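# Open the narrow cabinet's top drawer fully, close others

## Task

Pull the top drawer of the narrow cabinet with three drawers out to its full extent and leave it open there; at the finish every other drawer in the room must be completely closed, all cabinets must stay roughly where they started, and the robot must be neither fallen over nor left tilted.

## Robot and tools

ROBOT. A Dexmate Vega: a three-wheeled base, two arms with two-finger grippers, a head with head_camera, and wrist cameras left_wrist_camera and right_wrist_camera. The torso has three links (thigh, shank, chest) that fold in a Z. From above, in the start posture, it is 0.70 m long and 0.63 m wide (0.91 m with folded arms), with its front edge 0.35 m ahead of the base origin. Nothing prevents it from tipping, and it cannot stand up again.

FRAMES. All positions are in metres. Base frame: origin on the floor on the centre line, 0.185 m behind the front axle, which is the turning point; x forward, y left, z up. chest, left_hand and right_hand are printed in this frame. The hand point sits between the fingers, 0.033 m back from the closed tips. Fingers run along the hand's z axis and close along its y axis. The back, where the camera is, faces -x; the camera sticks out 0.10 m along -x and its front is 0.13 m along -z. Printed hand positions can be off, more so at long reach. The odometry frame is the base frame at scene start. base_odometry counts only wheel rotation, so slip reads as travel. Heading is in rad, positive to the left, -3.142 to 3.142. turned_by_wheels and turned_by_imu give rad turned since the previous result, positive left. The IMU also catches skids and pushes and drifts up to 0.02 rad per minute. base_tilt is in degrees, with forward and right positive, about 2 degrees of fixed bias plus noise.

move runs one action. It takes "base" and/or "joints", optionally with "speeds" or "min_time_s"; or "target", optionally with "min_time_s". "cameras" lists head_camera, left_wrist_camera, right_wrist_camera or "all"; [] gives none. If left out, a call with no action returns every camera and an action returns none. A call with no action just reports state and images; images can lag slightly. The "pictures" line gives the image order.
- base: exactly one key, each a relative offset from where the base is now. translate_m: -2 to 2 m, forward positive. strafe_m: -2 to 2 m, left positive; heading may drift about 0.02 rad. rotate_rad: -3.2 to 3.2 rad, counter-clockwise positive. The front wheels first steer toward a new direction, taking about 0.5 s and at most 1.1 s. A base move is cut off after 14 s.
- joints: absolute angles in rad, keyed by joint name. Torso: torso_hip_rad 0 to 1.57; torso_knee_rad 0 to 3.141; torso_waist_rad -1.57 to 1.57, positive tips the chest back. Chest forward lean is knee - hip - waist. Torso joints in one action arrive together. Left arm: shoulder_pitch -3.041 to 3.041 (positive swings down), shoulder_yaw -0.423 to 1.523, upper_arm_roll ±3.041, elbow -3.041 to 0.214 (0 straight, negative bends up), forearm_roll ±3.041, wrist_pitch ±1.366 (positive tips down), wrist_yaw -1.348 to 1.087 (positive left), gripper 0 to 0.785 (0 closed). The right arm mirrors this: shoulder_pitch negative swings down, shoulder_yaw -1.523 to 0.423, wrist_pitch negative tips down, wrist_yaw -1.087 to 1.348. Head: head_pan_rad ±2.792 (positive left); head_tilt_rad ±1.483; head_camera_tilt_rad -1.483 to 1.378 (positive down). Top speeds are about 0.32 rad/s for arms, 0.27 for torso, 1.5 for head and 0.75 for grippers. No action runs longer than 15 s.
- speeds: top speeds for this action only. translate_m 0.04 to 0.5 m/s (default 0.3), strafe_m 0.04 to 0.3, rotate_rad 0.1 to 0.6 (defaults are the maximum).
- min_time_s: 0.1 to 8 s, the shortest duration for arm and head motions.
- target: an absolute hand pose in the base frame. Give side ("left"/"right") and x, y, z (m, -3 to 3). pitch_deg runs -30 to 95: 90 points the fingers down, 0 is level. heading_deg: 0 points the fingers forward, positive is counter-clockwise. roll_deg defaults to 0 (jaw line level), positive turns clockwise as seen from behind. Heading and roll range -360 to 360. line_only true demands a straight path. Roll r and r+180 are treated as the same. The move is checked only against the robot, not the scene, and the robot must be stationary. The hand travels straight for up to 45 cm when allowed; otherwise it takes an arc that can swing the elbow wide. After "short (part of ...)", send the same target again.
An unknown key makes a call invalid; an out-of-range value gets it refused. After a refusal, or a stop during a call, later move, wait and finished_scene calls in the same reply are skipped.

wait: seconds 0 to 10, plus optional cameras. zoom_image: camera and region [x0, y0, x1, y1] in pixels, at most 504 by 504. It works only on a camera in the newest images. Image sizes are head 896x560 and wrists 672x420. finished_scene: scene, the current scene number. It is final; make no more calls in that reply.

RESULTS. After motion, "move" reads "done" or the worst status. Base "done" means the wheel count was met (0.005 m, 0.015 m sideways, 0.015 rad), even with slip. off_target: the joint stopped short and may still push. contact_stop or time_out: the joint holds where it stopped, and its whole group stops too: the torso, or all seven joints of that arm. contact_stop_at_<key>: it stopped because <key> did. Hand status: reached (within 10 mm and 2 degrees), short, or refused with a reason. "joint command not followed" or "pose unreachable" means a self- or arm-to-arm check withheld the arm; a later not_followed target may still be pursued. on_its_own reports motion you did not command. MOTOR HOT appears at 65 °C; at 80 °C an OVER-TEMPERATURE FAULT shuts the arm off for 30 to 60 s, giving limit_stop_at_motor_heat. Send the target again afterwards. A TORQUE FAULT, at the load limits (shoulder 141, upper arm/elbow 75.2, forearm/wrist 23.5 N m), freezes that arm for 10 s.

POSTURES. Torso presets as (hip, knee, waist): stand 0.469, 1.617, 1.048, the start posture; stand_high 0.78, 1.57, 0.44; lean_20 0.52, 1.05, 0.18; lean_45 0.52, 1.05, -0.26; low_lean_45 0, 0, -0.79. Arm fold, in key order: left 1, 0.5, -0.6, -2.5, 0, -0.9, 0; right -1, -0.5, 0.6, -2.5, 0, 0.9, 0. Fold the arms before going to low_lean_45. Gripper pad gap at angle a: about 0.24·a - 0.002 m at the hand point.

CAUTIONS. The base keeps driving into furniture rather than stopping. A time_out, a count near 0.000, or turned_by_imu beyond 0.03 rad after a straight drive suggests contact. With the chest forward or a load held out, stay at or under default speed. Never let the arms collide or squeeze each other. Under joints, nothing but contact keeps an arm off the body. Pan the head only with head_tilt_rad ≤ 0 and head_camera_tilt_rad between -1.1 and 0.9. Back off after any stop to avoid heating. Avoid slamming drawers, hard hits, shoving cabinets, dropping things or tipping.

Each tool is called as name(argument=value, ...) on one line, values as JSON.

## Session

move(joints={"head_pan_rad": 0, "head_camera_tilt_rad": 0.25}, cameras=["head_camera"])

move(joints={"head_pan_rad": 1.25, "head_camera_tilt_rad": 0.25}, cameras=["head_camera"])

move(joints={"head_pan_rad": 2.5, "head_camera_tilt_rad": 0.25}, cameras=["head_camera"])

move(joints={"head_pan_rad": -2.5, "head_camera_tilt_rad": 0.25}, cameras=["head_camera"])

move(joints={"head_pan_rad": -1.25, "head_camera_tilt_rad": 0.25}, cameras=["head_camera"])

Scene clock: 0.80 s.
Joint torques (N m): left_arm=[4.46 0.2 -1.1 -3.36 0.02 -2.3 0.13] | right_arm=[-5.38 -1.89 0.46 -1.7 -0.01 2.17 0.06]
Motor temperatures (°C): left_arm=[31 31 31 26 40 35 41] | right_arm=[29 27 32 31 36 36 33]
move: done
base_odometry: x=+0.000 y=+0.000 heading=+0.000
turned_by_wheels: +0.000
turned_by_imu: +0.000
base_tilt: forward=+0.0 right=+0.8
base_status: not commanded
joint_positions: torso_hip_rad=+0.469 torso_knee_rad=+1.617 torso_waist_rad=+1.048 left_shoulder_pitch_rad=+2.199 left_shoulder_yaw_rad=+0.008 left_upper_arm_roll_rad=-0.009 left_elbow_rad=-1.083 left_forearm_roll_rad=+0.016 left_wrist_pitch_rad=-0.484 left_wrist_yaw_rad=+0.004 left_gripper_rad=+0.005 right_shoulder_pitch_rad=-2.208 right_shoulder_yaw_rad=+0.017 right_upper_arm_roll_rad=-0.013 right_elbow_rad=-1.119 right_forearm_roll_rad=-0.015 right_wrist_pitch_rad=+0.484 right_wrist_yaw_rad=-0.019 right_gripper_rad=+0.005 head_pan_rad=+0.000 head_tilt_rad=+0.000 head_camera_tilt_rad=+0.250
joint_status: all done
chest: x=-0.0111 y=+0.0000 z=+1.4155 quat_wxyz=(+0.999, +0.000, +0.050, +0.000) (m; base frame)
left_hand: x=+0.1637 y=+0.2372 z=+0.6154 quat_wxyz=(+0.407, +0.009, +0.913, +0.007) pitch_deg=+41.9 heading_deg=+0.4 roll_deg=+1.6 back=up (m; base frame)
right_hand: x=+0.1747 y=-0.2171 z=+0.6263 quat_wxyz=(+0.419, +0.002, +0.908, +0.001) pitch_deg=+40.4 heading_deg=+0.0 roll_deg=+0.2 back=up (m; base frame)
pictures: head_camera

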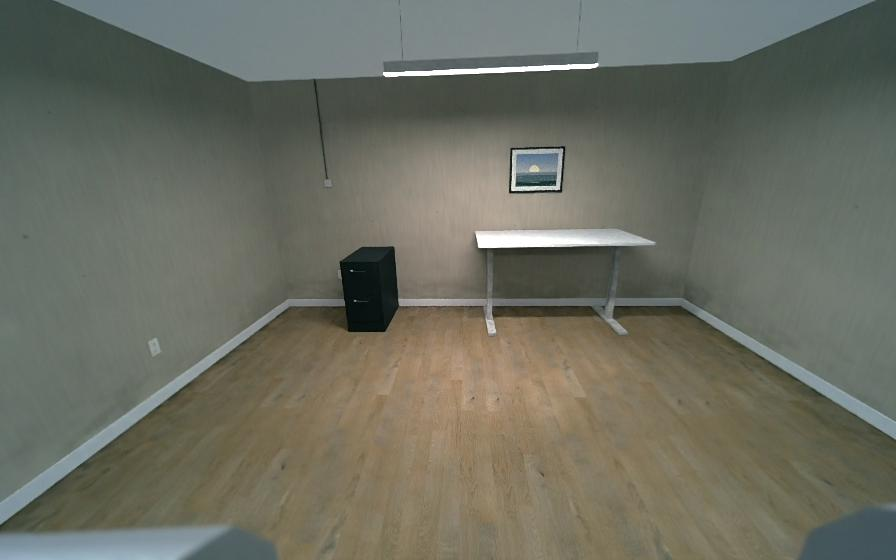

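Scene clock: 2.30 s.
Joint torques (N m): left_arm=[6.15 0.44 -1.18 -2.13 -0.1 -2.15 0.05] | right_arm=[-6.01 -0.01 -0.01 -2.74 0.08 1.88 0.03]
move: done
base_odometry: x=+0.000 y=+0.000 heading=+0.000
turned_by_wheels: +0.000
turned_by_imu: +0.000
base_tilt: forward=+0.1 right=+0.8
base_status: not commanded
joint_positions: torso_hip_rad=+0.469 torso_knee_rad=+1.617 torso_waist_rad=+1.048 left_shoulder_pitch_rad=+2.199 left_shoulder_yaw_rad=+0.008 left_upper_arm_roll_rad=-0.009 left_elbow_rad=-1.083 left_forearm_roll_rad=+0.016 left_wrist_pitch_rad=-0.484 left_wrist_yaw_rad=+0.004 left_gripper_rad=+0.005 right_shoulder_pitch_rad=-2.208 right_shoulder_yaw_rad=+0.017 right_upper_arm_roll_rad=-0.013 right_elbow_rad=-1.119 right_forearm_roll_rad=-0.015 right_wrist_pitch_rad=+0.484 right_wrist_yaw_rad=-0.019 right_gripper_rad=+0.005 head_pan_rad=+1.250 head_tilt_rad=+0.000 head_camera_tilt_rad=+0.250
joint_status: all done
chest: x=-0.0111 y=+0.0000 z=+1.4155 quat_wxyz=(+0.999, +0.000, +0.050, +0.000) (m; base frame)
left_hand: x=+0.1637 y=+0.2372 z=+0.6154 quat_wxyz=(+0.407, +0.009, +0.913, +0.007) pitch_deg=+41.9 heading_deg=+0.4 roll_deg=+1.6 back=up (m; base frame)
right_hand: x=+0.1747 y=-0.2171 z=+0.6263 quat_wxyz=(+0.419, +0.002, +0.908, +0.001) pitch_deg=+40.4 heading_deg=+0.0 roll_deg=+0.2 back=up (m; base frame)
pictures: head_camera

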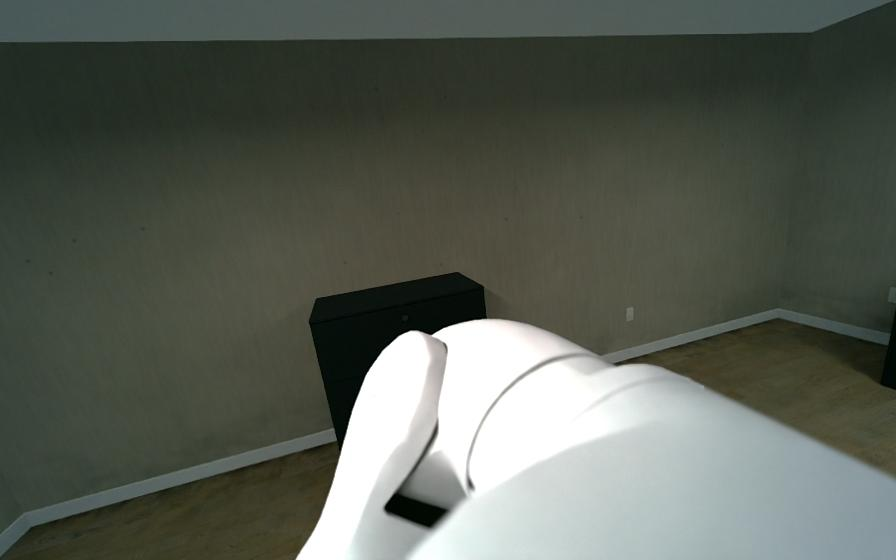

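Scene clock: 3.80 s.
Joint torques (N m): left_arm=[6.16 0.15 -1.4 -2.51 0.1 -2.07 -0.07] | right_arm=[-6 -1.04 -0.17 -1.27 0.16 1.71 -0.14]
move: done
base_odometry: x=+0.000 y=+0.000 heading=+0.000
turned_by_wheels: +0.000
turned_by_imu: +0.000
base_tilt: forward=+0.1 right=+0.8
base_status: not commanded
joint_positions: torso_hip_rad=+0.469 torso_knee_rad=+1.617 torso_waist_rad=+1.048 left_shoulder_pitch_rad=+2.199 left_shoulder_yaw_rad=+0.008 left_upper_arm_roll_rad=-0.009 left_elbow_rad=-1.083 left_forearm_roll_rad=+0.016 left_wrist_pitch_rad=-0.484 left_wrist_yaw_rad=+0.004 left_gripper_rad=+0.005 right_shoulder_pitch_rad=-2.208 right_shoulder_yaw_rad=+0.017 right_upper_arm_roll_rad=-0.013 right_elbow_rad=-1.119 right_forearm_roll_rad=-0.015 right_wrist_pitch_rad=+0.484 right_wrist_yaw_rad=-0.019 right_gripper_rad=+0.005 head_pan_rad=+2.500 head_tilt_rad=+0.000 head_camera_tilt_rad=+0.250
joint_status: all done
chest: x=-0.0111 y=+0.0000 z=+1.4155 quat_wxyz=(+0.999, +0.000, +0.050, +0.000) (m; base frame)
left_hand: x=+0.1637 y=+0.2372 z=+0.6154 quat_wxyz=(+0.407, +0.009, +0.913, +0.007) pitch_deg=+41.9 heading_deg=+0.4 roll_deg=+1.6 back=up (m; base frame)
right_hand: x=+0.1747 y=-0.2171 z=+0.6263 quat_wxyz=(+0.419, +0.002, +0.908, +0.001) pitch_deg=+40.4 heading_deg=+0.0 roll_deg=+0.2 back=up (m; base frame)
pictures: head_camera

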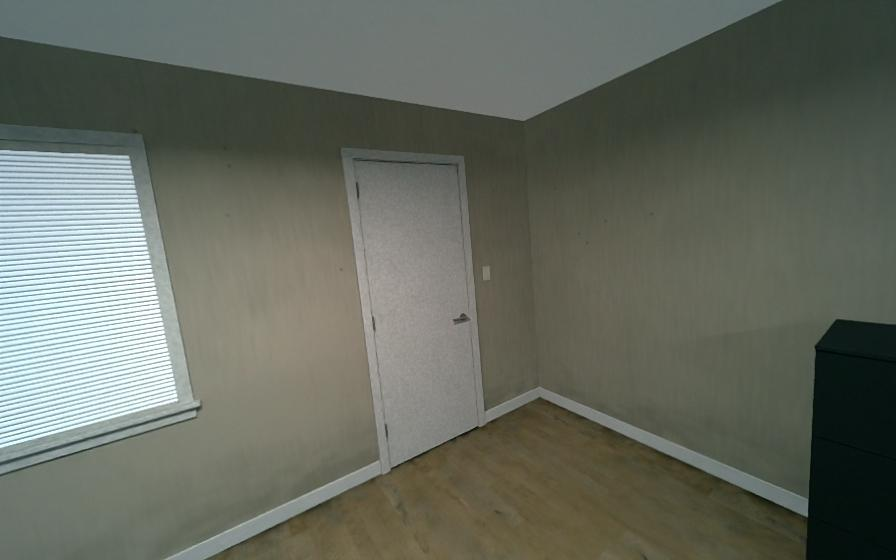

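Scene clock: 7.80 s.
Joint torques (N m): left_arm=[7.38 -0.3 -1.74 -2.01 -0.03 -1.62 -0.19] | right_arm=[-5.05 -0.62 0.12 -1.27 0.01 1.45 -0.06]
move: done
base_odometry: x=+0.000 y=+0.000 heading=+0.000
turned_by_wheels: +0.000
turned_by_imu: +0.000
base_tilt: forward=+0.0 right=+0.7
base_status: not commanded
joint_positions: torso_hip_rad=+0.469 torso_knee_rad=+1.617 torso_waist_rad=+1.048 left_shoulder_pitch_rad=+2.199 left_shoulder_yaw_rad=+0.008 left_upper_arm_roll_rad=-0.009 left_elbow_rad=-1.083 left_forearm_roll_rad=+0.016 left_wrist_pitch_rad=-0.484 left_wrist_yaw_rad=+0.004 left_gripper_rad=+0.005 right_shoulder_pitch_rad=-2.208 right_shoulder_yaw_rad=+0.017 right_upper_arm_roll_rad=-0.013 right_elbow_rad=-1.119 right_forearm_roll_rad=-0.015 right_wrist_pitch_rad=+0.484 right_wrist_yaw_rad=-0.019 right_gripper_rad=+0.005 head_pan_rad=-2.500 head_tilt_rad=+0.000 head_camera_tilt_rad=+0.250
joint_status: all done
chest: x=-0.0111 y=+0.0000 z=+1.4155 quat_wxyz=(+0.999, +0.000, +0.050, +0.000) (m; base frame)
left_hand: x=+0.1637 y=+0.2372 z=+0.6154 quat_wxyz=(+0.407, +0.009, +0.913, +0.007) pitch_deg=+41.9 heading_deg=+0.4 roll_deg=+1.6 back=up (m; base frame)
right_hand: x=+0.1747 y=-0.2171 z=+0.6263 quat_wxyz=(+0.419, +0.002, +0.908, +0.001) pitch_deg=+40.4 heading_deg=+0.0 roll_deg=+0.2 back=up (m; base frame)
pictures: head_camera

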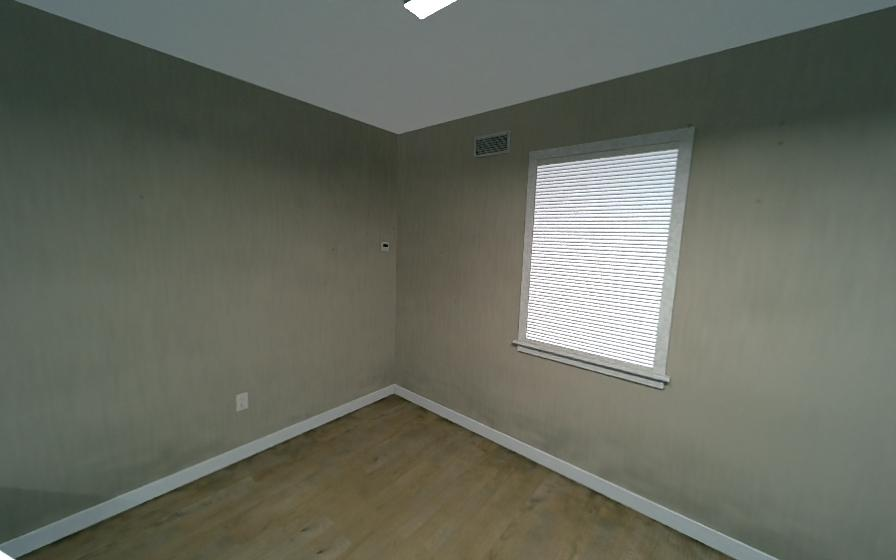

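Scene clock: 9.30 s.
Joint torques (N m): left_arm=[5.27 -0.37 -0.25 -1.65 -0.18 -1.93 -0.12] | right_arm=[-5.93 -1.2 0.14 -2.41 0.12 2.35 -0.05]
move: done
base_odometry: x=+0.000 y=+0.000 heading=+0.000
turned_by_wheels: +0.000
turned_by_imu: +0.000
base_tilt: forward=+0.0 right=+0.7
base_status: not commanded
joint_positions: torso_hip_rad=+0.469 torso_knee_rad=+1.617 torso_waist_rad=+1.048 left_shoulder_pitch_rad=+2.199 left_shoulder_yaw_rad=+0.008 left_upper_arm_roll_rad=-0.009 left_elbow_rad=-1.083 left_forearm_roll_rad=+0.016 left_wrist_pitch_rad=-0.484 left_wrist_yaw_rad=+0.004 left_gripper_rad=+0.005 right_shoulder_pitch_rad=-2.208 right_shoulder_yaw_rad=+0.017 right_upper_arm_roll_rad=-0.013 right_elbow_rad=-1.119 right_forearm_roll_rad=-0.015 right_wrist_pitch_rad=+0.484 right_wrist_yaw_rad=-0.019 right_gripper_rad=+0.005 head_pan_rad=-1.250 head_tilt_rad=+0.000 head_camera_tilt_rad=+0.250
joint_status: all done
chest: x=-0.0111 y=+0.0000 z=+1.4155 quat_wxyz=(+0.999, +0.000, +0.050, +0.000) (m; base frame)
left_hand: x=+0.1637 y=+0.2372 z=+0.6154 quat_wxyz=(+0.407, +0.009, +0.913, +0.007) pitch_deg=+41.9 heading_deg=+0.4 roll_deg=+1.6 back=up (m; base frame)
right_hand: x=+0.1747 y=-0.2171 z=+0.6263 quat_wxyz=(+0.419, +0.002, +0.908, +0.001) pitch_deg=+40.4 heading_deg=+0.0 roll_deg=+0.2 back=up (m; base frame)
pictures: head_camera

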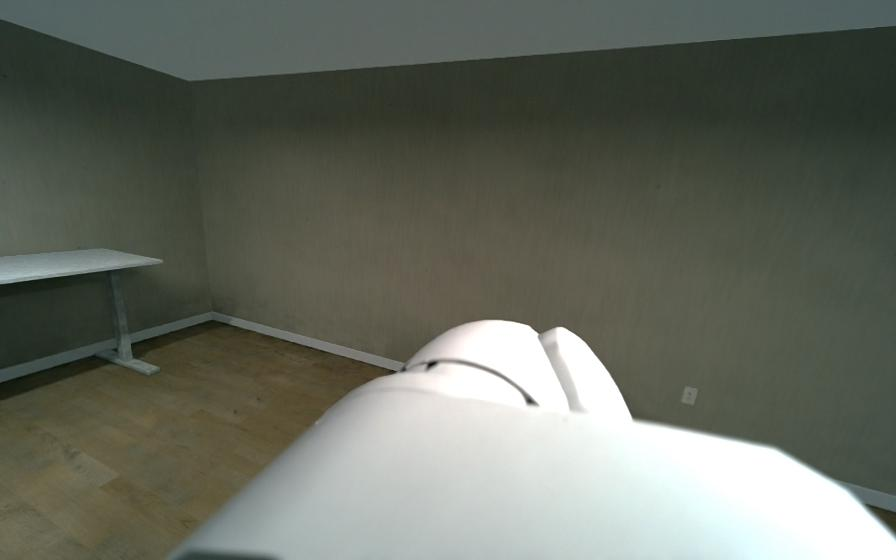

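move(base={"rotate_rad": -1.571}, joints={"torso_hip_rad": 0.2, "torso_knee_rad": 0.75, "torso_waist_rad": 0.1, "left_shoulder_pitch_rad": 1.3, "left_shoulder_yaw_rad": 0.2, "left_elbow_rad": -1.6, "left_wrist_pitch_rad": 0.0, "right_shoulder_pitch_rad": -1.7, "right_elbow_rad": -1.8, "head_pan_rad": 0, "head_camera_tilt_rad": 0.4}, cameras=["head_camera"])

zoom_image(camera="head_camera", region=[300, 50, 600, 350])

Scene clock: 14.83 s.
Joint torques (N m): left_arm=[-16.5 4.76 -3.45 -7.56 0.11 -2.35 0.21] | right_arm=[13.38 -0.41 0.09 -8.99 -0.04 1.97 -0.06]
move: done
base_odometry: x=+0.002 y=+0.001 heading=-1.576
turned_by_wheels: -1.575
turned_by_imu: -1.567
base_tilt: forward=+0.0 right=+0.7
base_status: done
joint_positions: torso_hip_rad=+0.200 torso_knee_rad=+0.750 torso_waist_rad=+0.100 left_shoulder_pitch_rad=+1.302 left_shoulder_yaw_rad=+0.200 left_upper_arm_roll_rad=-0.009 left_elbow_rad=-1.599 left_forearm_roll_rad=+0.016 left_wrist_pitch_rad=-0.001 left_wrist_yaw_rad=+0.004 left_gripper_rad=+0.005 right_shoulder_pitch_rad=-1.701 right_shoulder_yaw_rad=+0.017 right_upper_arm_roll_rad=-0.013 right_elbow_rad=-1.799 right_forearm_roll_rad=-0.015 right_wrist_pitch_rad=+0.484 right_wrist_yaw_rad=-0.019 right_gripper_rad=+0.005 head_pan_rad=+0.000 head_tilt_rad=+0.000 head_camera_tilt_rad=+0.400
joint_status: all done
chest: x=-0.0187 y=+0.0000 z=+1.1848 quat_wxyz=(+0.975, +0.000, +0.223, +0.000) (m; base frame)
left_hand: x=+0.6240 y=+0.2962 z=+0.7303 quat_wxyz=(+0.648, +0.079, +0.754, +0.073) pitch_deg=+8.6 heading_deg=+0.4 roll_deg=+12.4 back=up (m; base frame)
right_hand: x=+0.4767 y=-0.2247 z=+0.8051 quat_wxyz=(+0.753, +0.008, +0.658, -0.001) pitch_deg=-7.6 heading_deg=-0.8 roll_deg=+0.5 back=up (m; base frame)
pictures: head_camera

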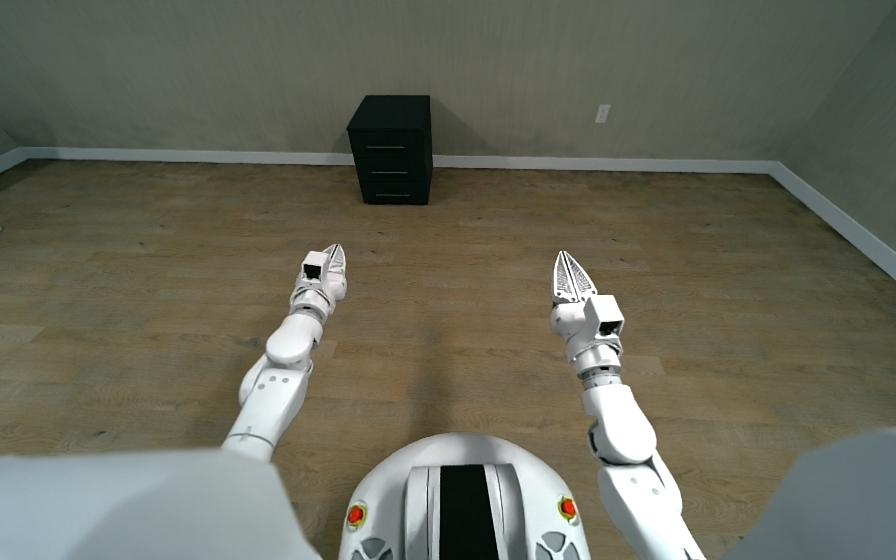

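Scaled by 1.680 from the camera's 896x560 image, which has a finer 960x600 frame.

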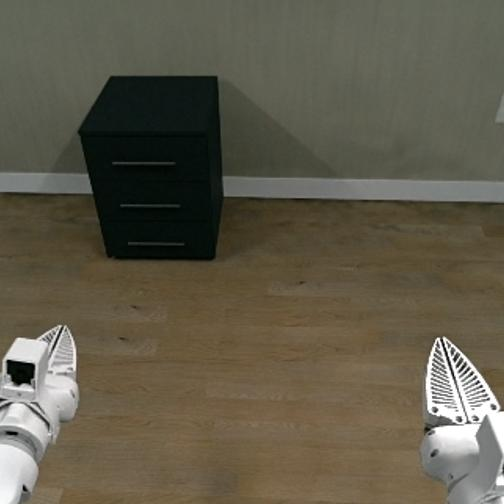

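move(base={"rotate_rad": 0.1325}, joints={"left_shoulder_pitch_rad": 1.115, "left_shoulder_yaw_rad": 0.296, "left_upper_arm_roll_rad": 0.272, "left_elbow_rad": -1.634, "left_forearm_roll_rad": -0.028, "left_wrist_pitch_rad": 0.143, "left_wrist_yaw_rad": -0.043, "left_gripper_rad": 0.16})

move(base={"translate_m": 1.28}, joints={"left_shoulder_pitch_rad": 0.066, "left_shoulder_yaw_rad": 0.842, "left_upper_arm_roll_rad": 1.812, "left_elbow_rad": -1.829, "left_forearm_roll_rad": -0.279, "left_wrist_pitch_rad": 0.953, "left_wrist_yaw_rad": -0.289, "head_camera_tilt_rad": 0.5}, cameras=["head_camera"])

move(base={"rotate_rad": -0.1725}, cameras=["head_camera", "left_wrist_camera"])

zoom_image(camera="head_camera", region=[300, 150, 600, 450])

Scene clock: 19.80 s.
Joint torques (N m): left_arm=[-21.62 4.55 -1.72 -7.26 -0.06 -1.79 -0.15] | right_arm=[13.91 -0.95 0.43 -7.45 0.06 2.73 -0.03]
move: done
base_odometry: x=+0.002 y=+0.001 heading=-1.443
turned_by_wheels: +0.133
turned_by_imu: +0.132
base_tilt: forward=+0.0 right=+0.7
base_status: done
joint_positions: torso_hip_rad=+0.200 torso_knee_rad=+0.750 torso_waist_rad=+0.100 left_shoulder_pitch_rad=+1.118 left_shoulder_yaw_rad=+0.294 left_upper_arm_roll_rad=+0.268 left_elbow_rad=-1.633 left_forearm_roll_rad=-0.027 left_wrist_pitch_rad=+0.141 left_wrist_yaw_rad=-0.042 left_gripper_rad=+0.160 right_shoulder_pitch_rad=-1.700 right_shoulder_yaw_rad=+0.017 right_upper_arm_roll_rad=-0.013 right_elbow_rad=-1.800 right_forearm_roll_rad=-0.015 right_wrist_pitch_rad=+0.484 right_wrist_yaw_rad=-0.019 right_gripper_rad=+0.005 head_pan_rad=+0.000 head_tilt_rad=+0.000 head_camera_tilt_rad=+0.400
joint_status: all done
chest: x=-0.0187 y=+0.0000 z=+1.1848 quat_wxyz=(+0.975, +0.000, +0.223, +0.000) (m; base frame)
left_hand: x=+0.6667 y=+0.1312 z=+0.7720 quat_wxyz=(+0.648, +0.201, +0.735, -0.008) pitch_deg=+9.2 heading_deg=-16.0 roll_deg=+14.5 back=up (m; base frame)
right_hand: x=+0.4768 y=-0.2247 z=+0.8054 quat_wxyz=(+0.753, +0.008, +0.658, -0.001) pitch_deg=-7.6 heading_deg=-0.8 roll_deg=+0.5 back=up (m; base frame)
pictures: none

Scene clock: 26.20 s.
Joint torques (N m): left_arm=[-25.87 3.11 -7.24 -2.03 0.92 -0.13 0.01] | right_arm=[11.94 0.4 0.64 -7.96 0.1 2.8 0.08]
move: done
base_odometry: x=+0.165 y=-1.269 heading=-1.444
turned_by_wheels: -0.001
turned_by_imu: -0.004
base_tilt: forward=+0.0 right=+0.8
base_status: done
joint_positions: torso_hip_rad=+0.200 torso_knee_rad=+0.750 torso_waist_rad=+0.100 left_shoulder_pitch_rad=+0.069 left_shoulder_yaw_rad=+0.840 left_upper_arm_roll_rad=+1.808 left_elbow_rad=-1.828 left_forearm_roll_rad=-0.278 left_wrist_pitch_rad=+0.951 left_wrist_yaw_rad=-0.288 left_gripper_rad=+0.160 right_shoulder_pitch_rad=-1.700 right_shoulder_yaw_rad=+0.017 right_upper_arm_roll_rad=-0.013 right_elbow_rad=-1.800 right_forearm_roll_rad=-0.015 right_wrist_pitch_rad=+0.484 right_wrist_yaw_rad=-0.019 right_gripper_rad=+0.005 head_pan_rad=+0.000 head_tilt_rad=+0.000 head_camera_tilt_rad=+0.500
joint_status: all done
chest: x=-0.0187 y=+0.0000 z=+1.1847 quat_wxyz=(+0.975, +0.000, +0.223, +0.000) (m; base frame)
left_hand: x=+0.4790 y=+0.1969 z=+0.5504 quat_wxyz=(+0.127, +0.696, +0.696, +0.123) pitch_deg=+69.6 heading_deg=-0.9 roll_deg=+89.2 (m; base frame)
right_hand: x=+0.4769 y=-0.2247 z=+0.8054 quat_wxyz=(+0.753, +0.008, +0.658, -0.001) pitch_deg=-7.6 heading_deg=-0.8 roll_deg=+0.5 back=up (m; base frame)
pictures: head_camera

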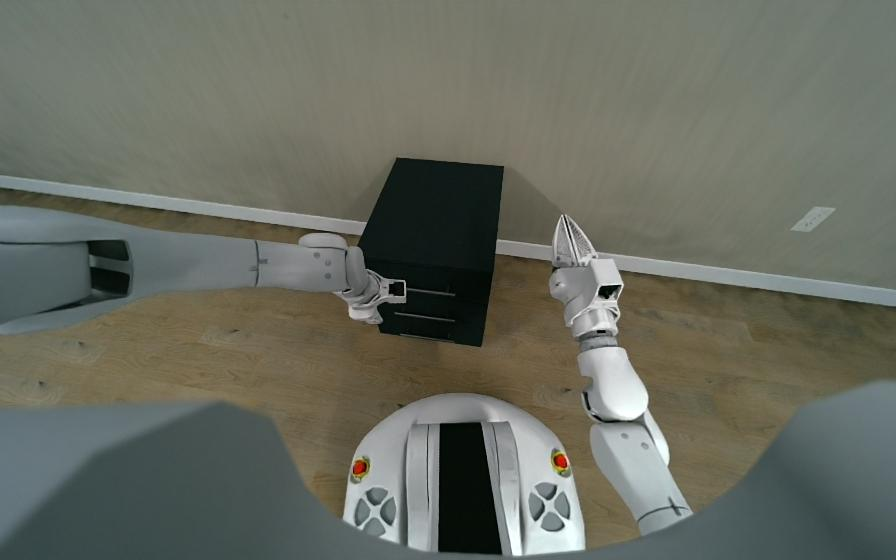

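Scene clock: 28.03 s.
Joint torques (N m): left_arm=[-25.5 3.14 -7.32 -1.37 0.98 0.04 0.19] | right_arm=[12.55 0.81 0.12 -7.81 0.11 3.15 -0.09]
move: done
base_odometry: x=+0.166 y=-1.269 heading=-1.616
turned_by_wheels: -0.173
turned_by_imu: -0.173
base_tilt: forward=+0.0 right=+0.7
base_status: done
joint_positions: torso_hip_rad=+0.200 torso_knee_rad=+0.750 torso_waist_rad=+0.100 left_shoulder_pitch_rad=+0.066 left_shoulder_yaw_rad=+0.842 left_upper_arm_roll_rad=+1.812 left_elbow_rad=-1.829 left_forearm_roll_rad=-0.279 left_wrist_pitch_rad=+0.953 left_wrist_yaw_rad=-0.289 left_gripper_rad=+0.160 right_shoulder_pitch_rad=-1.700 right_shoulder_yaw_rad=+0.017 right_upper_arm_roll_rad=-0.013 right_elbow_rad=-1.800 right_forearm_roll_rad=-0.015 right_wrist_pitch_rad=+0.484 right_wrist_yaw_rad=-0.019 right_gripper_rad=+0.005 head_pan_rad=+0.000 head_tilt_rad=+0.000 head_camera_tilt_rad=+0.500
joint_status: not commanded
chest: x=-0.0187 y=+0.0000 z=+1.1847 quat_wxyz=(+0.975, +0.000, +0.223, +0.000) (m; base frame)
left_hand: x=+0.4785 y=+0.1992 z=+0.5503 quat_wxyz=(+0.125, +0.696, +0.696, +0.124) pitch_deg=+69.7 heading_deg=-0.2 roll_deg=+89.8 (m; base frame)
right_hand: x=+0.4769 y=-0.2247 z=+0.8054 quat_wxyz=(+0.753, +0.008, +0.658, -0.001) pitch_deg=-7.6 heading_deg=-0.8 roll_deg=+0.5 back=up (m; base frame)
pictures: head_camera, left_wrist_camera

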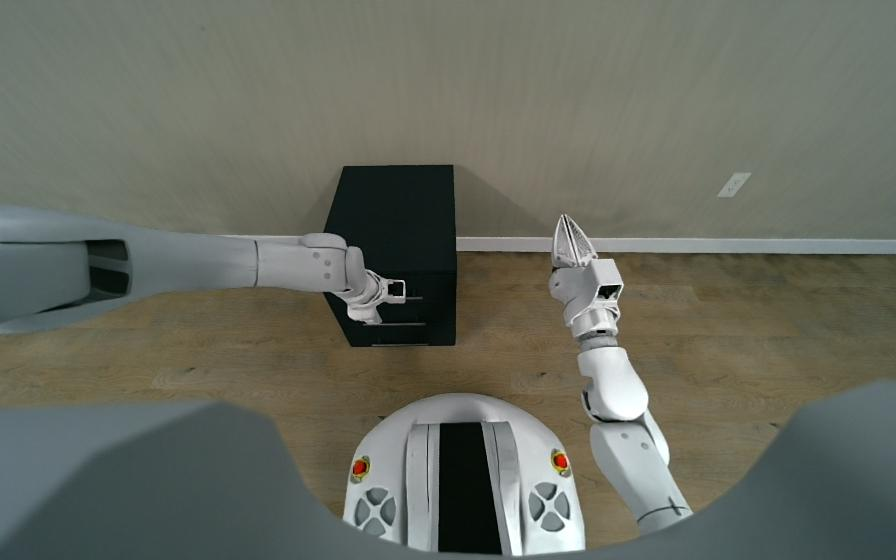

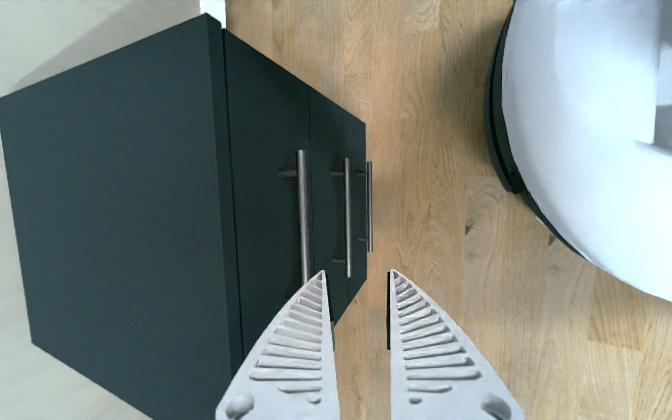

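Scaled by 1.680 from the camera's 896x560 image, which has a finer 960x600 frame.

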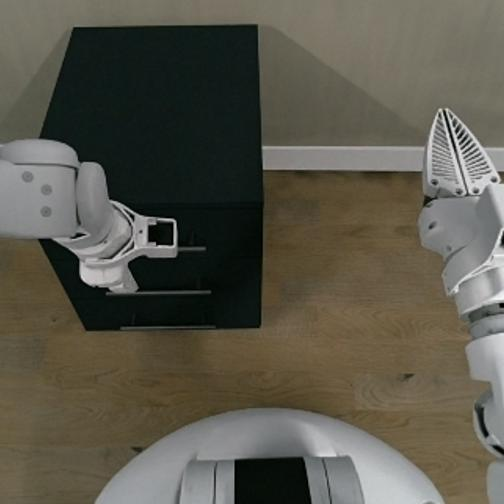

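move(base={"translate_m": 0.077})

move(target={"side": "left", "x": 0.495, "y": 0.2, "z": 0.485, "pitch_deg": 70, "heading_deg": 0, "roll_deg": 90, "line_only": true}, cameras=["left_wrist_camera"])

Scene clock: 30.53 s.
Joint torques (N m): left_arm=[-24.81 4.82 -7.8 -3.1 1.16 0.82 0.14] | right_arm=[11.7 -1.4 0.59 -7.53 -0.09 1.96 -0.17]
move: done
base_odometry: x=+0.162 y=-1.346 heading=-1.617
turned_by_wheels: -0.001
turned_by_imu: -0.001
base_tilt: forward=+0.0 right=+0.7
base_status: done
joint_positions: torso_hip_rad=+0.200 torso_knee_rad=+0.750 torso_waist_rad=+0.100 left_shoulder_pitch_rad=+0.066 left_shoulder_yaw_rad=+0.842 left_upper_arm_roll_rad=+1.812 left_elbow_rad=-1.829 left_forearm_roll_rad=-0.279 left_wrist_pitch_rad=+0.953 left_wrist_yaw_rad=-0.289 left_gripper_rad=+0.160 right_shoulder_pitch_rad=-1.700 right_shoulder_yaw_rad=+0.017 right_upper_arm_roll_rad=-0.013 right_elbow_rad=-1.800 right_forearm_roll_rad=-0.015 right_wrist_pitch_rad=+0.484 right_wrist_yaw_rad=-0.019 right_gripper_rad=+0.005 head_pan_rad=+0.000 head_tilt_rad=+0.000 head_camera_tilt_rad=+0.500
joint_status: not commanded
chest: x=-0.0187 y=+0.0000 z=+1.1847 quat_wxyz=(+0.975, +0.000, +0.223, +0.000) (m; base frame)
left_hand: x=+0.4785 y=+0.1992 z=+0.5503 quat_wxyz=(+0.125, +0.696, +0.696, +0.124) pitch_deg=+69.7 heading_deg=-0.2 roll_deg=+89.8 (m; base frame)
right_hand: x=+0.4769 y=-0.2247 z=+0.8054 quat_wxyz=(+0.753, +0.008, +0.658, -0.001) pitch_deg=-7.6 heading_deg=-0.8 roll_deg=+0.5 back=up (m; base frame)
pictures: none

Scene clock: 33.17 s.
Joint torques (N m): left_arm=[-18.42 -1.14 -12.85 -1.5 1.09 -0.57 0.5] | right_arm=[11.49 -0.41 0.05 -7.35 0.2 2.59 -0.2]
move: done
base_odometry: x=+0.162 y=-1.346 heading=-1.617
turned_by_wheels: +0.000
turned_by_imu: +0.000
base_tilt: forward=+0.1 right=+0.7
base_status: not commanded
joint_positions: torso_hip_rad=+0.200 torso_knee_rad=+0.750 torso_waist_rad=+0.100 left_shoulder_pitch_rad=+0.163 left_shoulder_yaw_rad=+0.692 left_upper_arm_roll_rad=+1.808 left_elbow_rad=-1.498 left_forearm_roll_rad=-0.256 left_wrist_pitch_rad=+0.776 left_wrist_yaw_rad=-0.274 left_gripper_rad=+0.160 right_shoulder_pitch_rad=-1.700 right_shoulder_yaw_rad=+0.017 right_upper_arm_roll_rad=-0.013 right_elbow_rad=-1.800 right_forearm_roll_rad=-0.015 right_wrist_pitch_rad=+0.484 right_wrist_yaw_rad=-0.019 right_gripper_rad=+0.005 head_pan_rad=+0.000 head_tilt_rad=+0.000 head_camera_tilt_rad=+0.500
joint_status: not commanded
chest: x=-0.0187 y=+0.0000 z=+1.1847 quat_wxyz=(+0.975, +0.000, +0.223, +0.000) (m; base frame)
left_hand: x=+0.4947 y=+0.2002 z=+0.4856 quat_wxyz=(+0.123, +0.696, +0.696, +0.123) pitch_deg=+70.0 heading_deg=+0.0 roll_deg=-90.0 (m; base frame)
left_hand_status: reached (straight line, planned for 1.4 s): 1 mm and 0.0 deg off.
right_hand: x=+0.4769 y=-0.2247 z=+0.8054 quat_wxyz=(+0.753, +0.008, +0.658, -0.001) pitch_deg=-7.6 heading_deg=-0.8 roll_deg=+0.5 back=up (m; base frame)
pictures: left_wrist_camera

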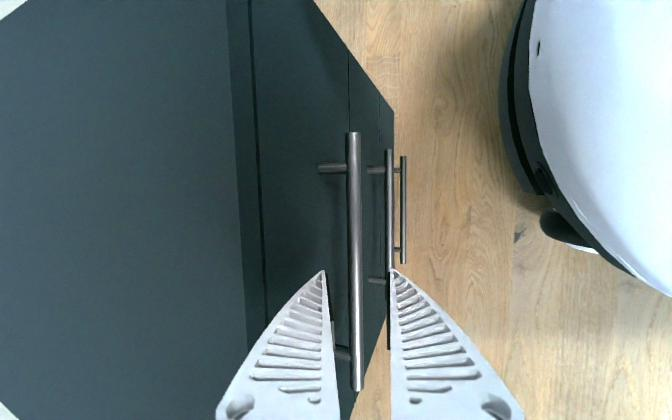

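move(target={"side": "left", "x": 0.518, "y": 0.2, "z": 0.414, "pitch_deg": 70, "heading_deg": 0, "roll_deg": 90, "line_only": true}, cameras=["left_wrist_camera"])

move(joints={"left_gripper_rad": 0.0}, cameras=["left_wrist_camera"])

move(base={"translate_m": -0.33}, speeds={"translate_m": 0.12}, cameras=["head_camera", "left_wrist_camera"])

Scene clock: 37.13 s.
Joint torques (N m): left_arm=[-13 -2.89 -8.54 3.38 1.32 -1.02 1.23] | right_arm=[11.92 -0.78 0.64 -8.81 0.18 2.87 -0.1]
move: done
base_odometry: x=+0.162 y=-1.346 heading=-1.617
turned_by_wheels: +0.000
turned_by_imu: +0.000
base_tilt: forward=+0.0 right=+0.7
base_status: not commanded
joint_positions: torso_hip_rad=+0.200 torso_knee_rad=+0.750 torso_waist_rad=+0.100 left_shoulder_pitch_rad=+0.284 left_shoulder_yaw_rad=+0.421 left_upper_arm_roll_rad=+1.789 left_elbow_rad=-0.917 left_forearm_roll_rad=-0.225 left_wrist_pitch_rad=+0.477 left_wrist_yaw_rad=-0.293 left_gripper_rad=+0.160 right_shoulder_pitch_rad=-1.700 right_shoulder_yaw_rad=+0.017 right_upper_arm_roll_rad=-0.013 right_elbow_rad=-1.800 right_forearm_roll_rad=-0.015 right_wrist_pitch_rad=+0.484 right_wrist_yaw_rad=-0.019 right_gripper_rad=+0.005 head_pan_rad=+0.000 head_tilt_rad=+0.000 head_camera_tilt_rad=+0.500
joint_status: not commanded
chest: x=-0.0192 y=+0.0000 z=+1.1848 quat_wxyz=(+0.975, +0.000, +0.223, +0.000) (m; base frame)
left_hand: x=+0.5180 y=+0.2000 z=+0.4149 quat_wxyz=(+0.123, +0.696, +0.696, +0.123) pitch_deg=+70.0 heading_deg=+0.0 roll_deg=+90.0 (m; base frame)
left_hand_status: reached (straight line, planned for 2.2 s): 1 mm and 0.0 deg off.
right_hand: x=+0.4766 y=-0.2247 z=+0.8058 quat_wxyz=(+0.753, +0.008, +0.658, -0.001) pitch_deg=-7.7 heading_deg=-0.8 roll_deg=+0.5 back=up (m; base frame)
pictures: left_wrist_camera

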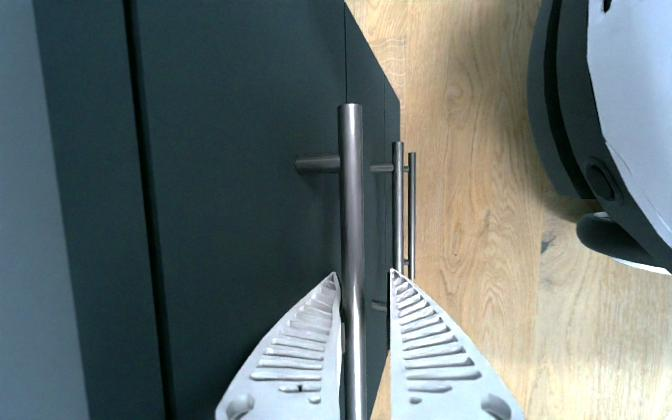

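Scene clock: 37.77 s.
Joint torques (N m): left_arm=[-14.2 -1.4 -8.44 -0.19 0.24 0.3 -0.24] | right_arm=[12.2 -0.41 0.08 -7.95 0 2.44 0.01]
move: done
base_odometry: x=+0.162 y=-1.346 heading=-1.617
turned_by_wheels: +0.000
turned_by_imu: +0.000
base_tilt: forward=+0.1 right=+0.8
base_status: not commanded
joint_positions: torso_hip_rad=+0.200 torso_knee_rad=+0.750 torso_waist_rad=+0.100 left_shoulder_pitch_rad=+0.284 left_shoulder_yaw_rad=+0.419 left_upper_arm_roll_rad=+1.789 left_elbow_rad=-0.914 left_forearm_roll_rad=-0.224 left_wrist_pitch_rad=+0.476 left_wrist_yaw_rad=-0.293 left_gripper_rad=+0.000 right_shoulder_pitch_rad=-1.700 right_shoulder_yaw_rad=+0.017 right_upper_arm_roll_rad=-0.013 right_elbow_rad=-1.800 right_forearm_roll_rad=-0.015 right_wrist_pitch_rad=+0.484 right_wrist_yaw_rad=-0.019 right_gripper_rad=+0.005 head_pan_rad=+0.000 head_tilt_rad=+0.000 head_camera_tilt_rad=+0.500
joint_status: all done
chest: x=-0.0188 y=+0.0000 z=+1.1848 quat_wxyz=(+0.975, +0.000, +0.223, +0.000) (m; base frame)
left_hand: x=+0.5181 y=+0.2002 z=+0.4143 quat_wxyz=(+0.123, +0.696, +0.696, +0.123) pitch_deg=+70.0 heading_deg=+0.0 roll_deg=-90.0 (m; base frame)
right_hand: x=+0.4768 y=-0.2247 z=+0.8055 quat_wxyz=(+0.753, +0.008, +0.658, -0.001) pitch_deg=-7.7 heading_deg=-0.8 roll_deg=+0.5 back=up (m; base frame)
pictures: left_wrist_camera

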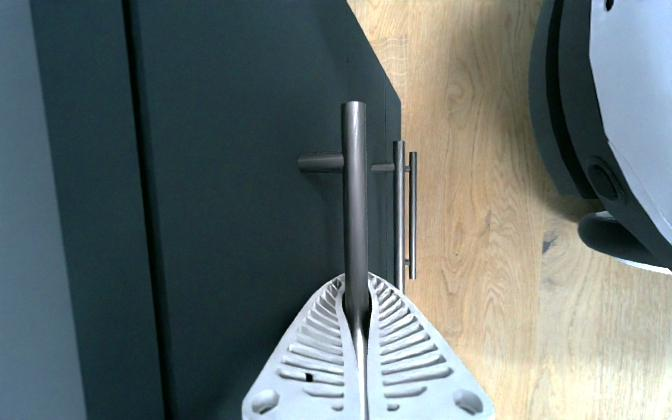

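Scene clock: 41.57 s.
Joint torques (N m): left_arm=[-16.26 -5.9 -8.15 -4.42 -0.87 -2.65 0] | right_arm=[12.25 0.05 0.23 -6.99 0.14 2.57 -0.15]
move: done
base_odometry: x=+0.178 y=-1.016 heading=-1.618
turned_by_wheels: -0.001
turned_by_imu: +0.000
base_tilt: forward=+0.1 right=+0.8
base_status: done
joint_positions: torso_hip_rad=+0.200 torso_knee_rad=+0.750 torso_waist_rad=+0.100 left_shoulder_pitch_rad=+0.284 left_shoulder_yaw_rad=+0.419 left_upper_arm_roll_rad=+1.789 left_elbow_rad=-0.913 left_forearm_roll_rad=-0.224 left_wrist_pitch_rad=+0.476 left_wrist_yaw_rad=-0.293 left_gripper_rad=+0.000 right_shoulder_pitch_rad=-1.700 right_shoulder_yaw_rad=+0.017 right_upper_arm_roll_rad=-0.013 right_elbow_rad=-1.800 right_forearm_roll_rad=-0.015 right_wrist_pitch_rad=+0.484 right_wrist_yaw_rad=-0.019 right_gripper_rad=+0.005 head_pan_rad=+0.000 head_tilt_rad=+0.000 head_camera_tilt_rad=+0.500
joint_status: not commanded
chest: x=-0.0188 y=+0.0000 z=+1.1848 quat_wxyz=(+0.975, +0.000, +0.223, +0.000) (m; base frame)
left_hand: x=+0.5182 y=+0.2009 z=+0.4142 quat_wxyz=(+0.122, +0.696, +0.697, +0.124) pitch_deg=+70.0 heading_deg=+0.3 roll_deg=-89.8 (m; base frame)
right_hand: x=+0.4768 y=-0.2247 z=+0.8055 quat_wxyz=(+0.753, +0.008, +0.658, -0.001) pitch_deg=-7.7 heading_deg=-0.8 roll_deg=+0.5 back=up (m; base frame)
pictures: head_camera, left_wrist_camera

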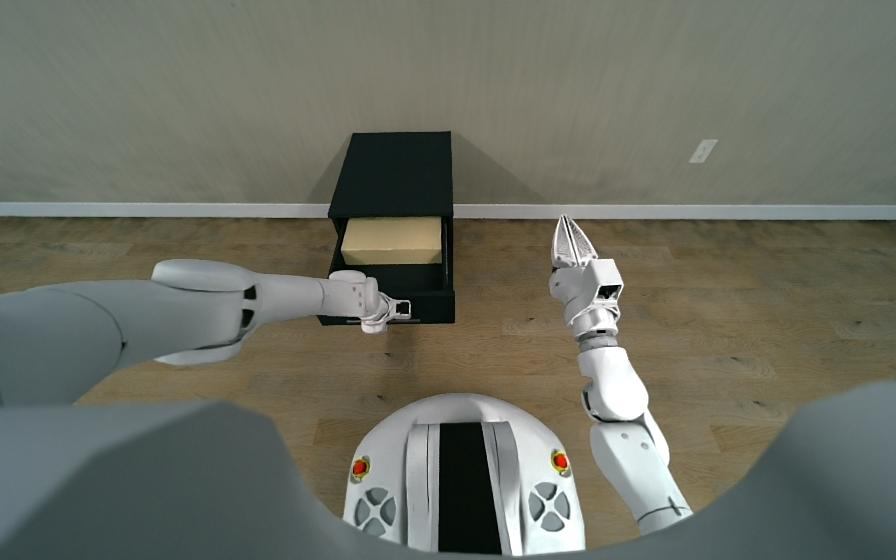

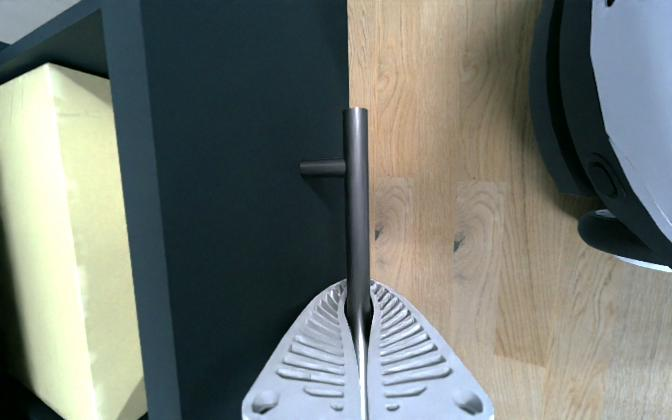

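move(base={"translate_m": -0.05}, speeds={"translate_m": 0.06}, cameras=["head_camera", "left_wrist_camera"])

move(base={"translate_m": -0.02}, speeds={"translate_m": 0.05}, cameras=["head_camera", "left_wrist_camera"])

Scene clock: 43.40 s.
Joint torques (N m): left_arm=[-13.47 -4.82 -6.82 -5.54 -2.14 -2.05 -2.48] | right_arm=[12.95 -1.32 0.07 -7.14 0.1 1.97 -0.09]
move: done
base_odometry: x=+0.180 y=-0.966 heading=-1.619
turned_by_wheels: -0.001
turned_by_imu: -0.001
base_tilt: forward=+0.1 right=+0.7
base_status: done
joint_positions: torso_hip_rad=+0.200 torso_knee_rad=+0.750 torso_waist_rad=+0.100 left_shoulder_pitch_rad=+0.284 left_shoulder_yaw_rad=+0.419 left_upper_arm_roll_rad=+1.789 left_elbow_rad=-0.913 left_forearm_roll_rad=-0.224 left_wrist_pitch_rad=+0.476 left_wrist_yaw_rad=-0.292 left_gripper_rad=+0.000 right_shoulder_pitch_rad=-1.700 right_shoulder_yaw_rad=+0.017 right_upper_arm_roll_rad=-0.013 right_elbow_rad=-1.800 right_forearm_roll_rad=-0.015 right_wrist_pitch_rad=+0.484 right_wrist_yaw_rad=-0.019 right_gripper_rad=+0.005 head_pan_rad=+0.000 head_tilt_rad=+0.000 head_camera_tilt_rad=+0.500
joint_status: not commanded
chest: x=-0.0188 y=+0.0000 z=+1.1847 quat_wxyz=(+0.975, +0.000, +0.223, +0.000) (m; base frame)
left_hand: x=+0.5186 y=+0.2009 z=+0.4144 quat_wxyz=(+0.123, +0.696, +0.696, +0.124) pitch_deg=+69.9 heading_deg=+0.3 roll_deg=-89.8 (m; base frame)
right_hand: x=+0.4768 y=-0.2247 z=+0.8054 quat_wxyz=(+0.753, +0.008, +0.658, -0.001) pitch_deg=-7.7 heading_deg=-0.8 roll_deg=+0.5 back=up (m; base frame)
pictures: head_camera, left_wrist_camera

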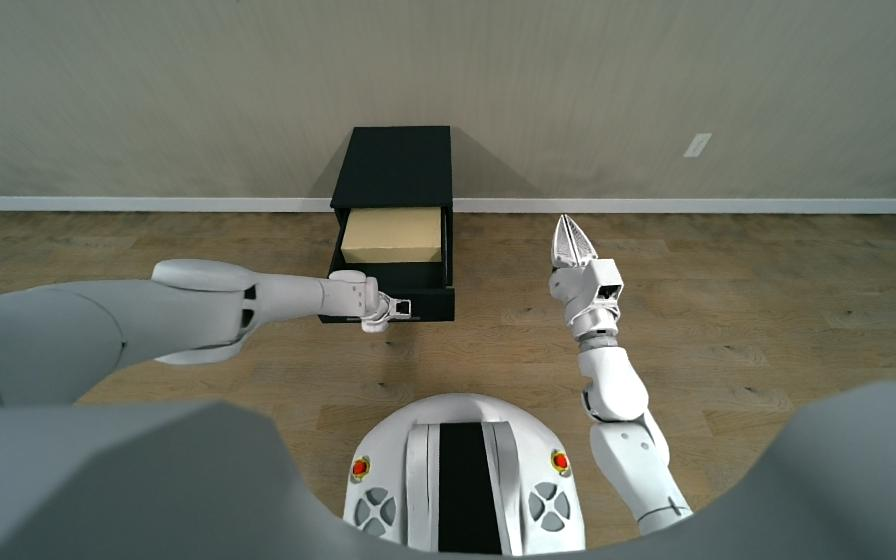

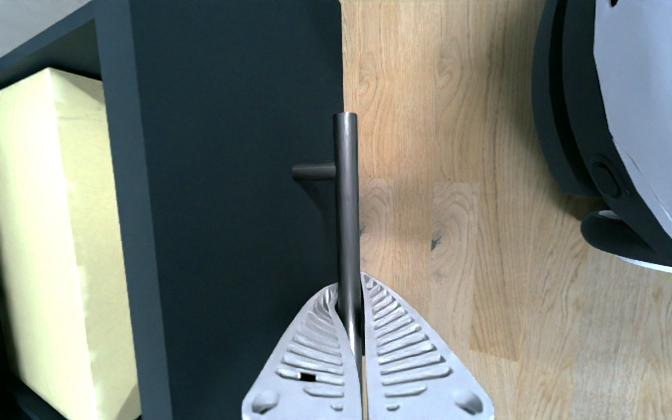

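Scene clock: 44.50 s.
Joint torques (N m): left_arm=[10.84 -5.46 4.18 -5.43 -5.37 -0.77 -6.17] | right_arm=[12.75 -2.03 0.48 -8.58 -0.06 2.31 0.05]
move: done
base_odometry: x=+0.181 y=-0.946 heading=-1.620
turned_by_wheels: -0.001
turned_by_imu: -0.001
base_tilt: forward=+0.1 right=+0.7
base_status: done
joint_positions: torso_hip_rad=+0.200 torso_knee_rad=+0.750 torso_waist_rad=+0.100 left_shoulder_pitch_rad=+0.283 left_shoulder_yaw_rad=+0.419 left_upper_arm_roll_rad=+1.788 left_elbow_rad=-0.913 left_forearm_roll_rad=-0.223 left_wrist_pitch_rad=+0.475 left_wrist_yaw_rad=-0.291 left_gripper_rad=+0.000 right_shoulder_pitch_rad=-1.700 right_shoulder_yaw_rad=+0.017 right_upper_arm_roll_rad=-0.013 right_elbow_rad=-1.800 right_forearm_roll_rad=-0.015 right_wrist_pitch_rad=+0.484 right_wrist_yaw_rad=-0.019 right_gripper_rad=+0.005 head_pan_rad=+0.000 head_tilt_rad=+0.000 head_camera_tilt_rad=+0.500
joint_status: not commanded
chest: x=-0.0188 y=+0.0000 z=+1.1848 quat_wxyz=(+0.975, +0.000, +0.223, +0.000) (m; base frame)
left_hand: x=+0.5202 y=+0.2006 z=+0.4154 quat_wxyz=(+0.124, +0.696, +0.696, +0.125) pitch_deg=+69.7 heading_deg=+0.2 roll_deg=-89.8 (m; base frame)
right_hand: x=+0.4768 y=-0.2247 z=+0.8055 quat_wxyz=(+0.753, +0.008, +0.658, -0.001) pitch_deg=-7.7 heading_deg=-0.8 roll_deg=+0.5 back=up (m; base frame)
pictures: head_camera, left_wrist_camera

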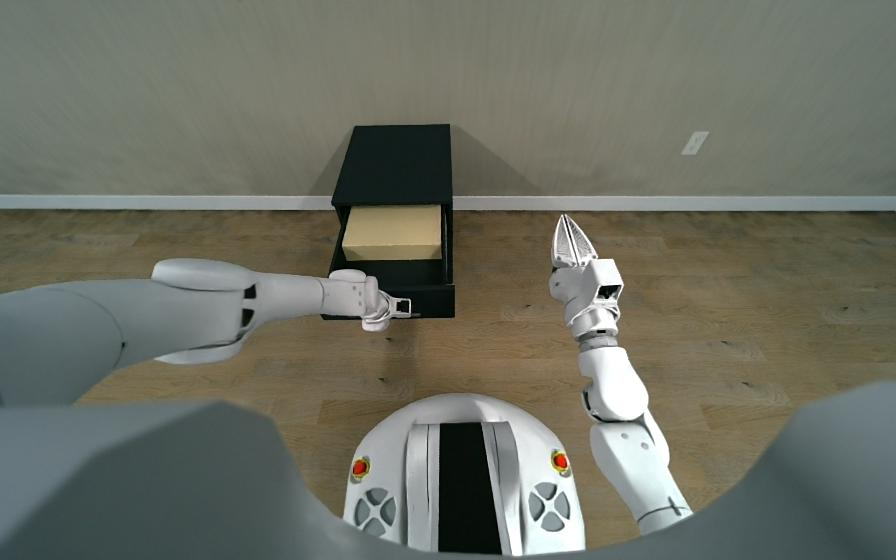

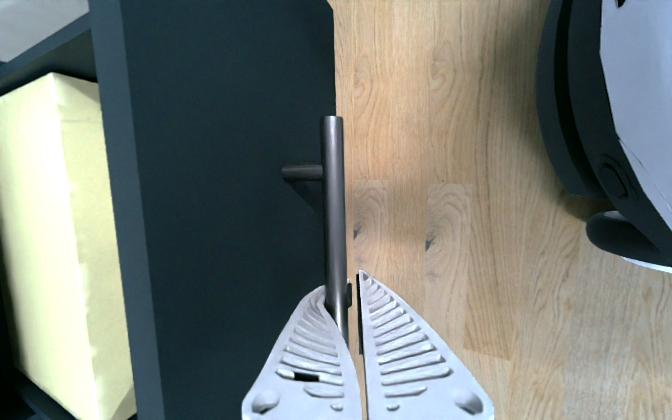

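Fully at its stop. Release tension and open the gripper.

move(base={"translate_m": 0.012}, speeds={"translate_m": 0.05})

move(joints={"left_gripper_rad": 0.15}, cameras=["head_camera", "left_wrist_camera"])

Scene clock: 45.63 s.
Joint torques (N m): left_arm=[-2.49 -4.24 0.77 -1.93 -1.82 -1.24 -2.4] | right_arm=[12.07 -1.8 0.4 -7.48 0.15 2.73 0.11]
move: done
base_odometry: x=+0.181 y=-0.958 heading=-1.620
turned_by_wheels: -0.001
turned_by_imu: +0.000
base_tilt: forward=+0.0 right=+0.8
base_status: done
joint_positions: torso_hip_rad=+0.200 torso_knee_rad=+0.750 torso_waist_rad=+0.100 left_shoulder_pitch_rad=+0.284 left_shoulder_yaw_rad=+0.419 left_upper_arm_roll_rad=+1.788 left_elbow_rad=-0.913 left_forearm_roll_rad=-0.224 left_wrist_pitch_rad=+0.475 left_wrist_yaw_rad=-0.292 left_gripper_rad=+0.000 right_shoulder_pitch_rad=-1.700 right_shoulder_yaw_rad=+0.017 right_upper_arm_roll_rad=-0.013 right_elbow_rad=-1.800 right_forearm_roll_rad=-0.015 right_wrist_pitch_rad=+0.484 right_wrist_yaw_rad=-0.019 right_gripper_rad=+0.005 head_pan_rad=+0.000 head_tilt_rad=+0.000 head_camera_tilt_rad=+0.500
joint_status: not commanded
chest: x=-0.0190 y=+0.0000 z=+1.1848 quat_wxyz=(+0.975, +0.000, +0.223, +0.000) (m; base frame)
left_hand: x=+0.5192 y=+0.2003 z=+0.4150 quat_wxyz=(+0.124, +0.696, +0.696, +0.124) pitch_deg=+69.8 heading_deg=+0.1 roll_deg=-89.9 (m; base frame)
right_hand: x=+0.4768 y=-0.2247 z=+0.8056 quat_wxyz=(+0.753, +0.008, +0.658, -0.001) pitch_deg=-7.7 heading_deg=-0.8 roll_deg=+0.5 back=up (m; base frame)
pictures: none

Scene clock: 46.27 s.
Joint torques (N m): left_arm=[-18.74 -3.51 -4.86 -0.59 0.65 -0.3 0.61] | right_arm=[12 -0.72 0.4 -8.43 -0.08 3.08 -0.07]
move: done
base_odometry: x=+0.181 y=-0.958 heading=-1.620
turned_by_wheels: +0.000
turned_by_imu: +0.000
base_tilt: forward=+0.0 right=+0.8
base_status: not commanded
joint_positions: torso_hip_rad=+0.200 torso_knee_rad=+0.750 torso_waist_rad=+0.100 left_shoulder_pitch_rad=+0.285 left_shoulder_yaw_rad=+0.419 left_upper_arm_roll_rad=+1.789 left_elbow_rad=-0.913 left_forearm_roll_rad=-0.224 left_wrist_pitch_rad=+0.475 left_wrist_yaw_rad=-0.293 left_gripper_rad=+0.150 right_shoulder_pitch_rad=-1.700 right_shoulder_yaw_rad=+0.017 right_upper_arm_roll_rad=-0.013 right_elbow_rad=-1.800 right_forearm_roll_rad=-0.015 right_wrist_pitch_rad=+0.484 right_wrist_yaw_rad=-0.019 right_gripper_rad=+0.005 head_pan_rad=+0.000 head_tilt_rad=+0.000 head_camera_tilt_rad=+0.500
joint_status: all done
chest: x=-0.0189 y=+0.0000 z=+1.1848 quat_wxyz=(+0.975, +0.000, +0.223, +0.000) (m; base frame)
left_hand: x=+0.5181 y=+0.2003 z=+0.4143 quat_wxyz=(+0.123, +0.696, +0.696, +0.123) pitch_deg=+70.0 heading_deg=+0.1 roll_deg=-90.0 (m; base frame)
right_hand: x=+0.4768 y=-0.2247 z=+0.8055 quat_wxyz=(+0.753, +0.008, +0.658, -0.001) pitch_deg=-7.7 heading_deg=-0.8 roll_deg=+0.5 back=up (m; base frame)
pictures: head_camera, left_wrist_camera

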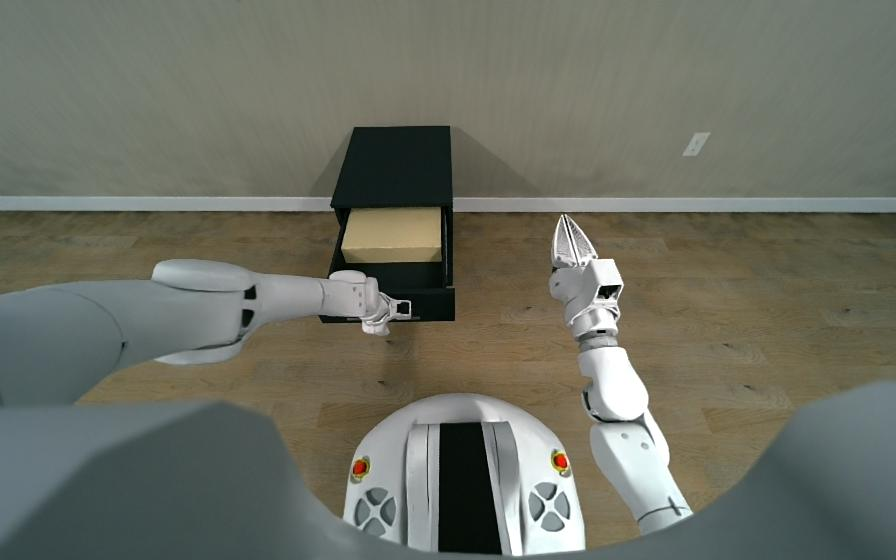

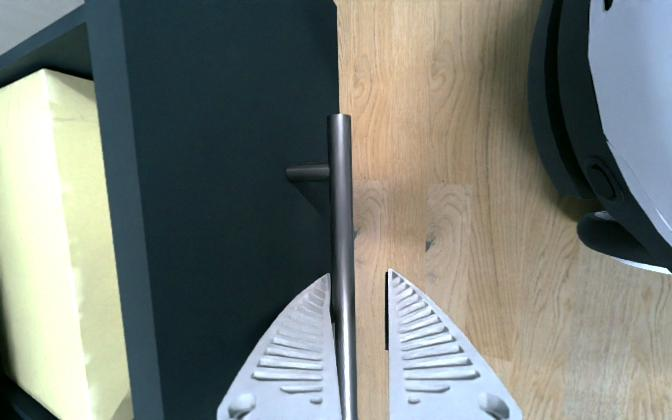

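finished_scene(scene=3)

The scene is finished: the task was done.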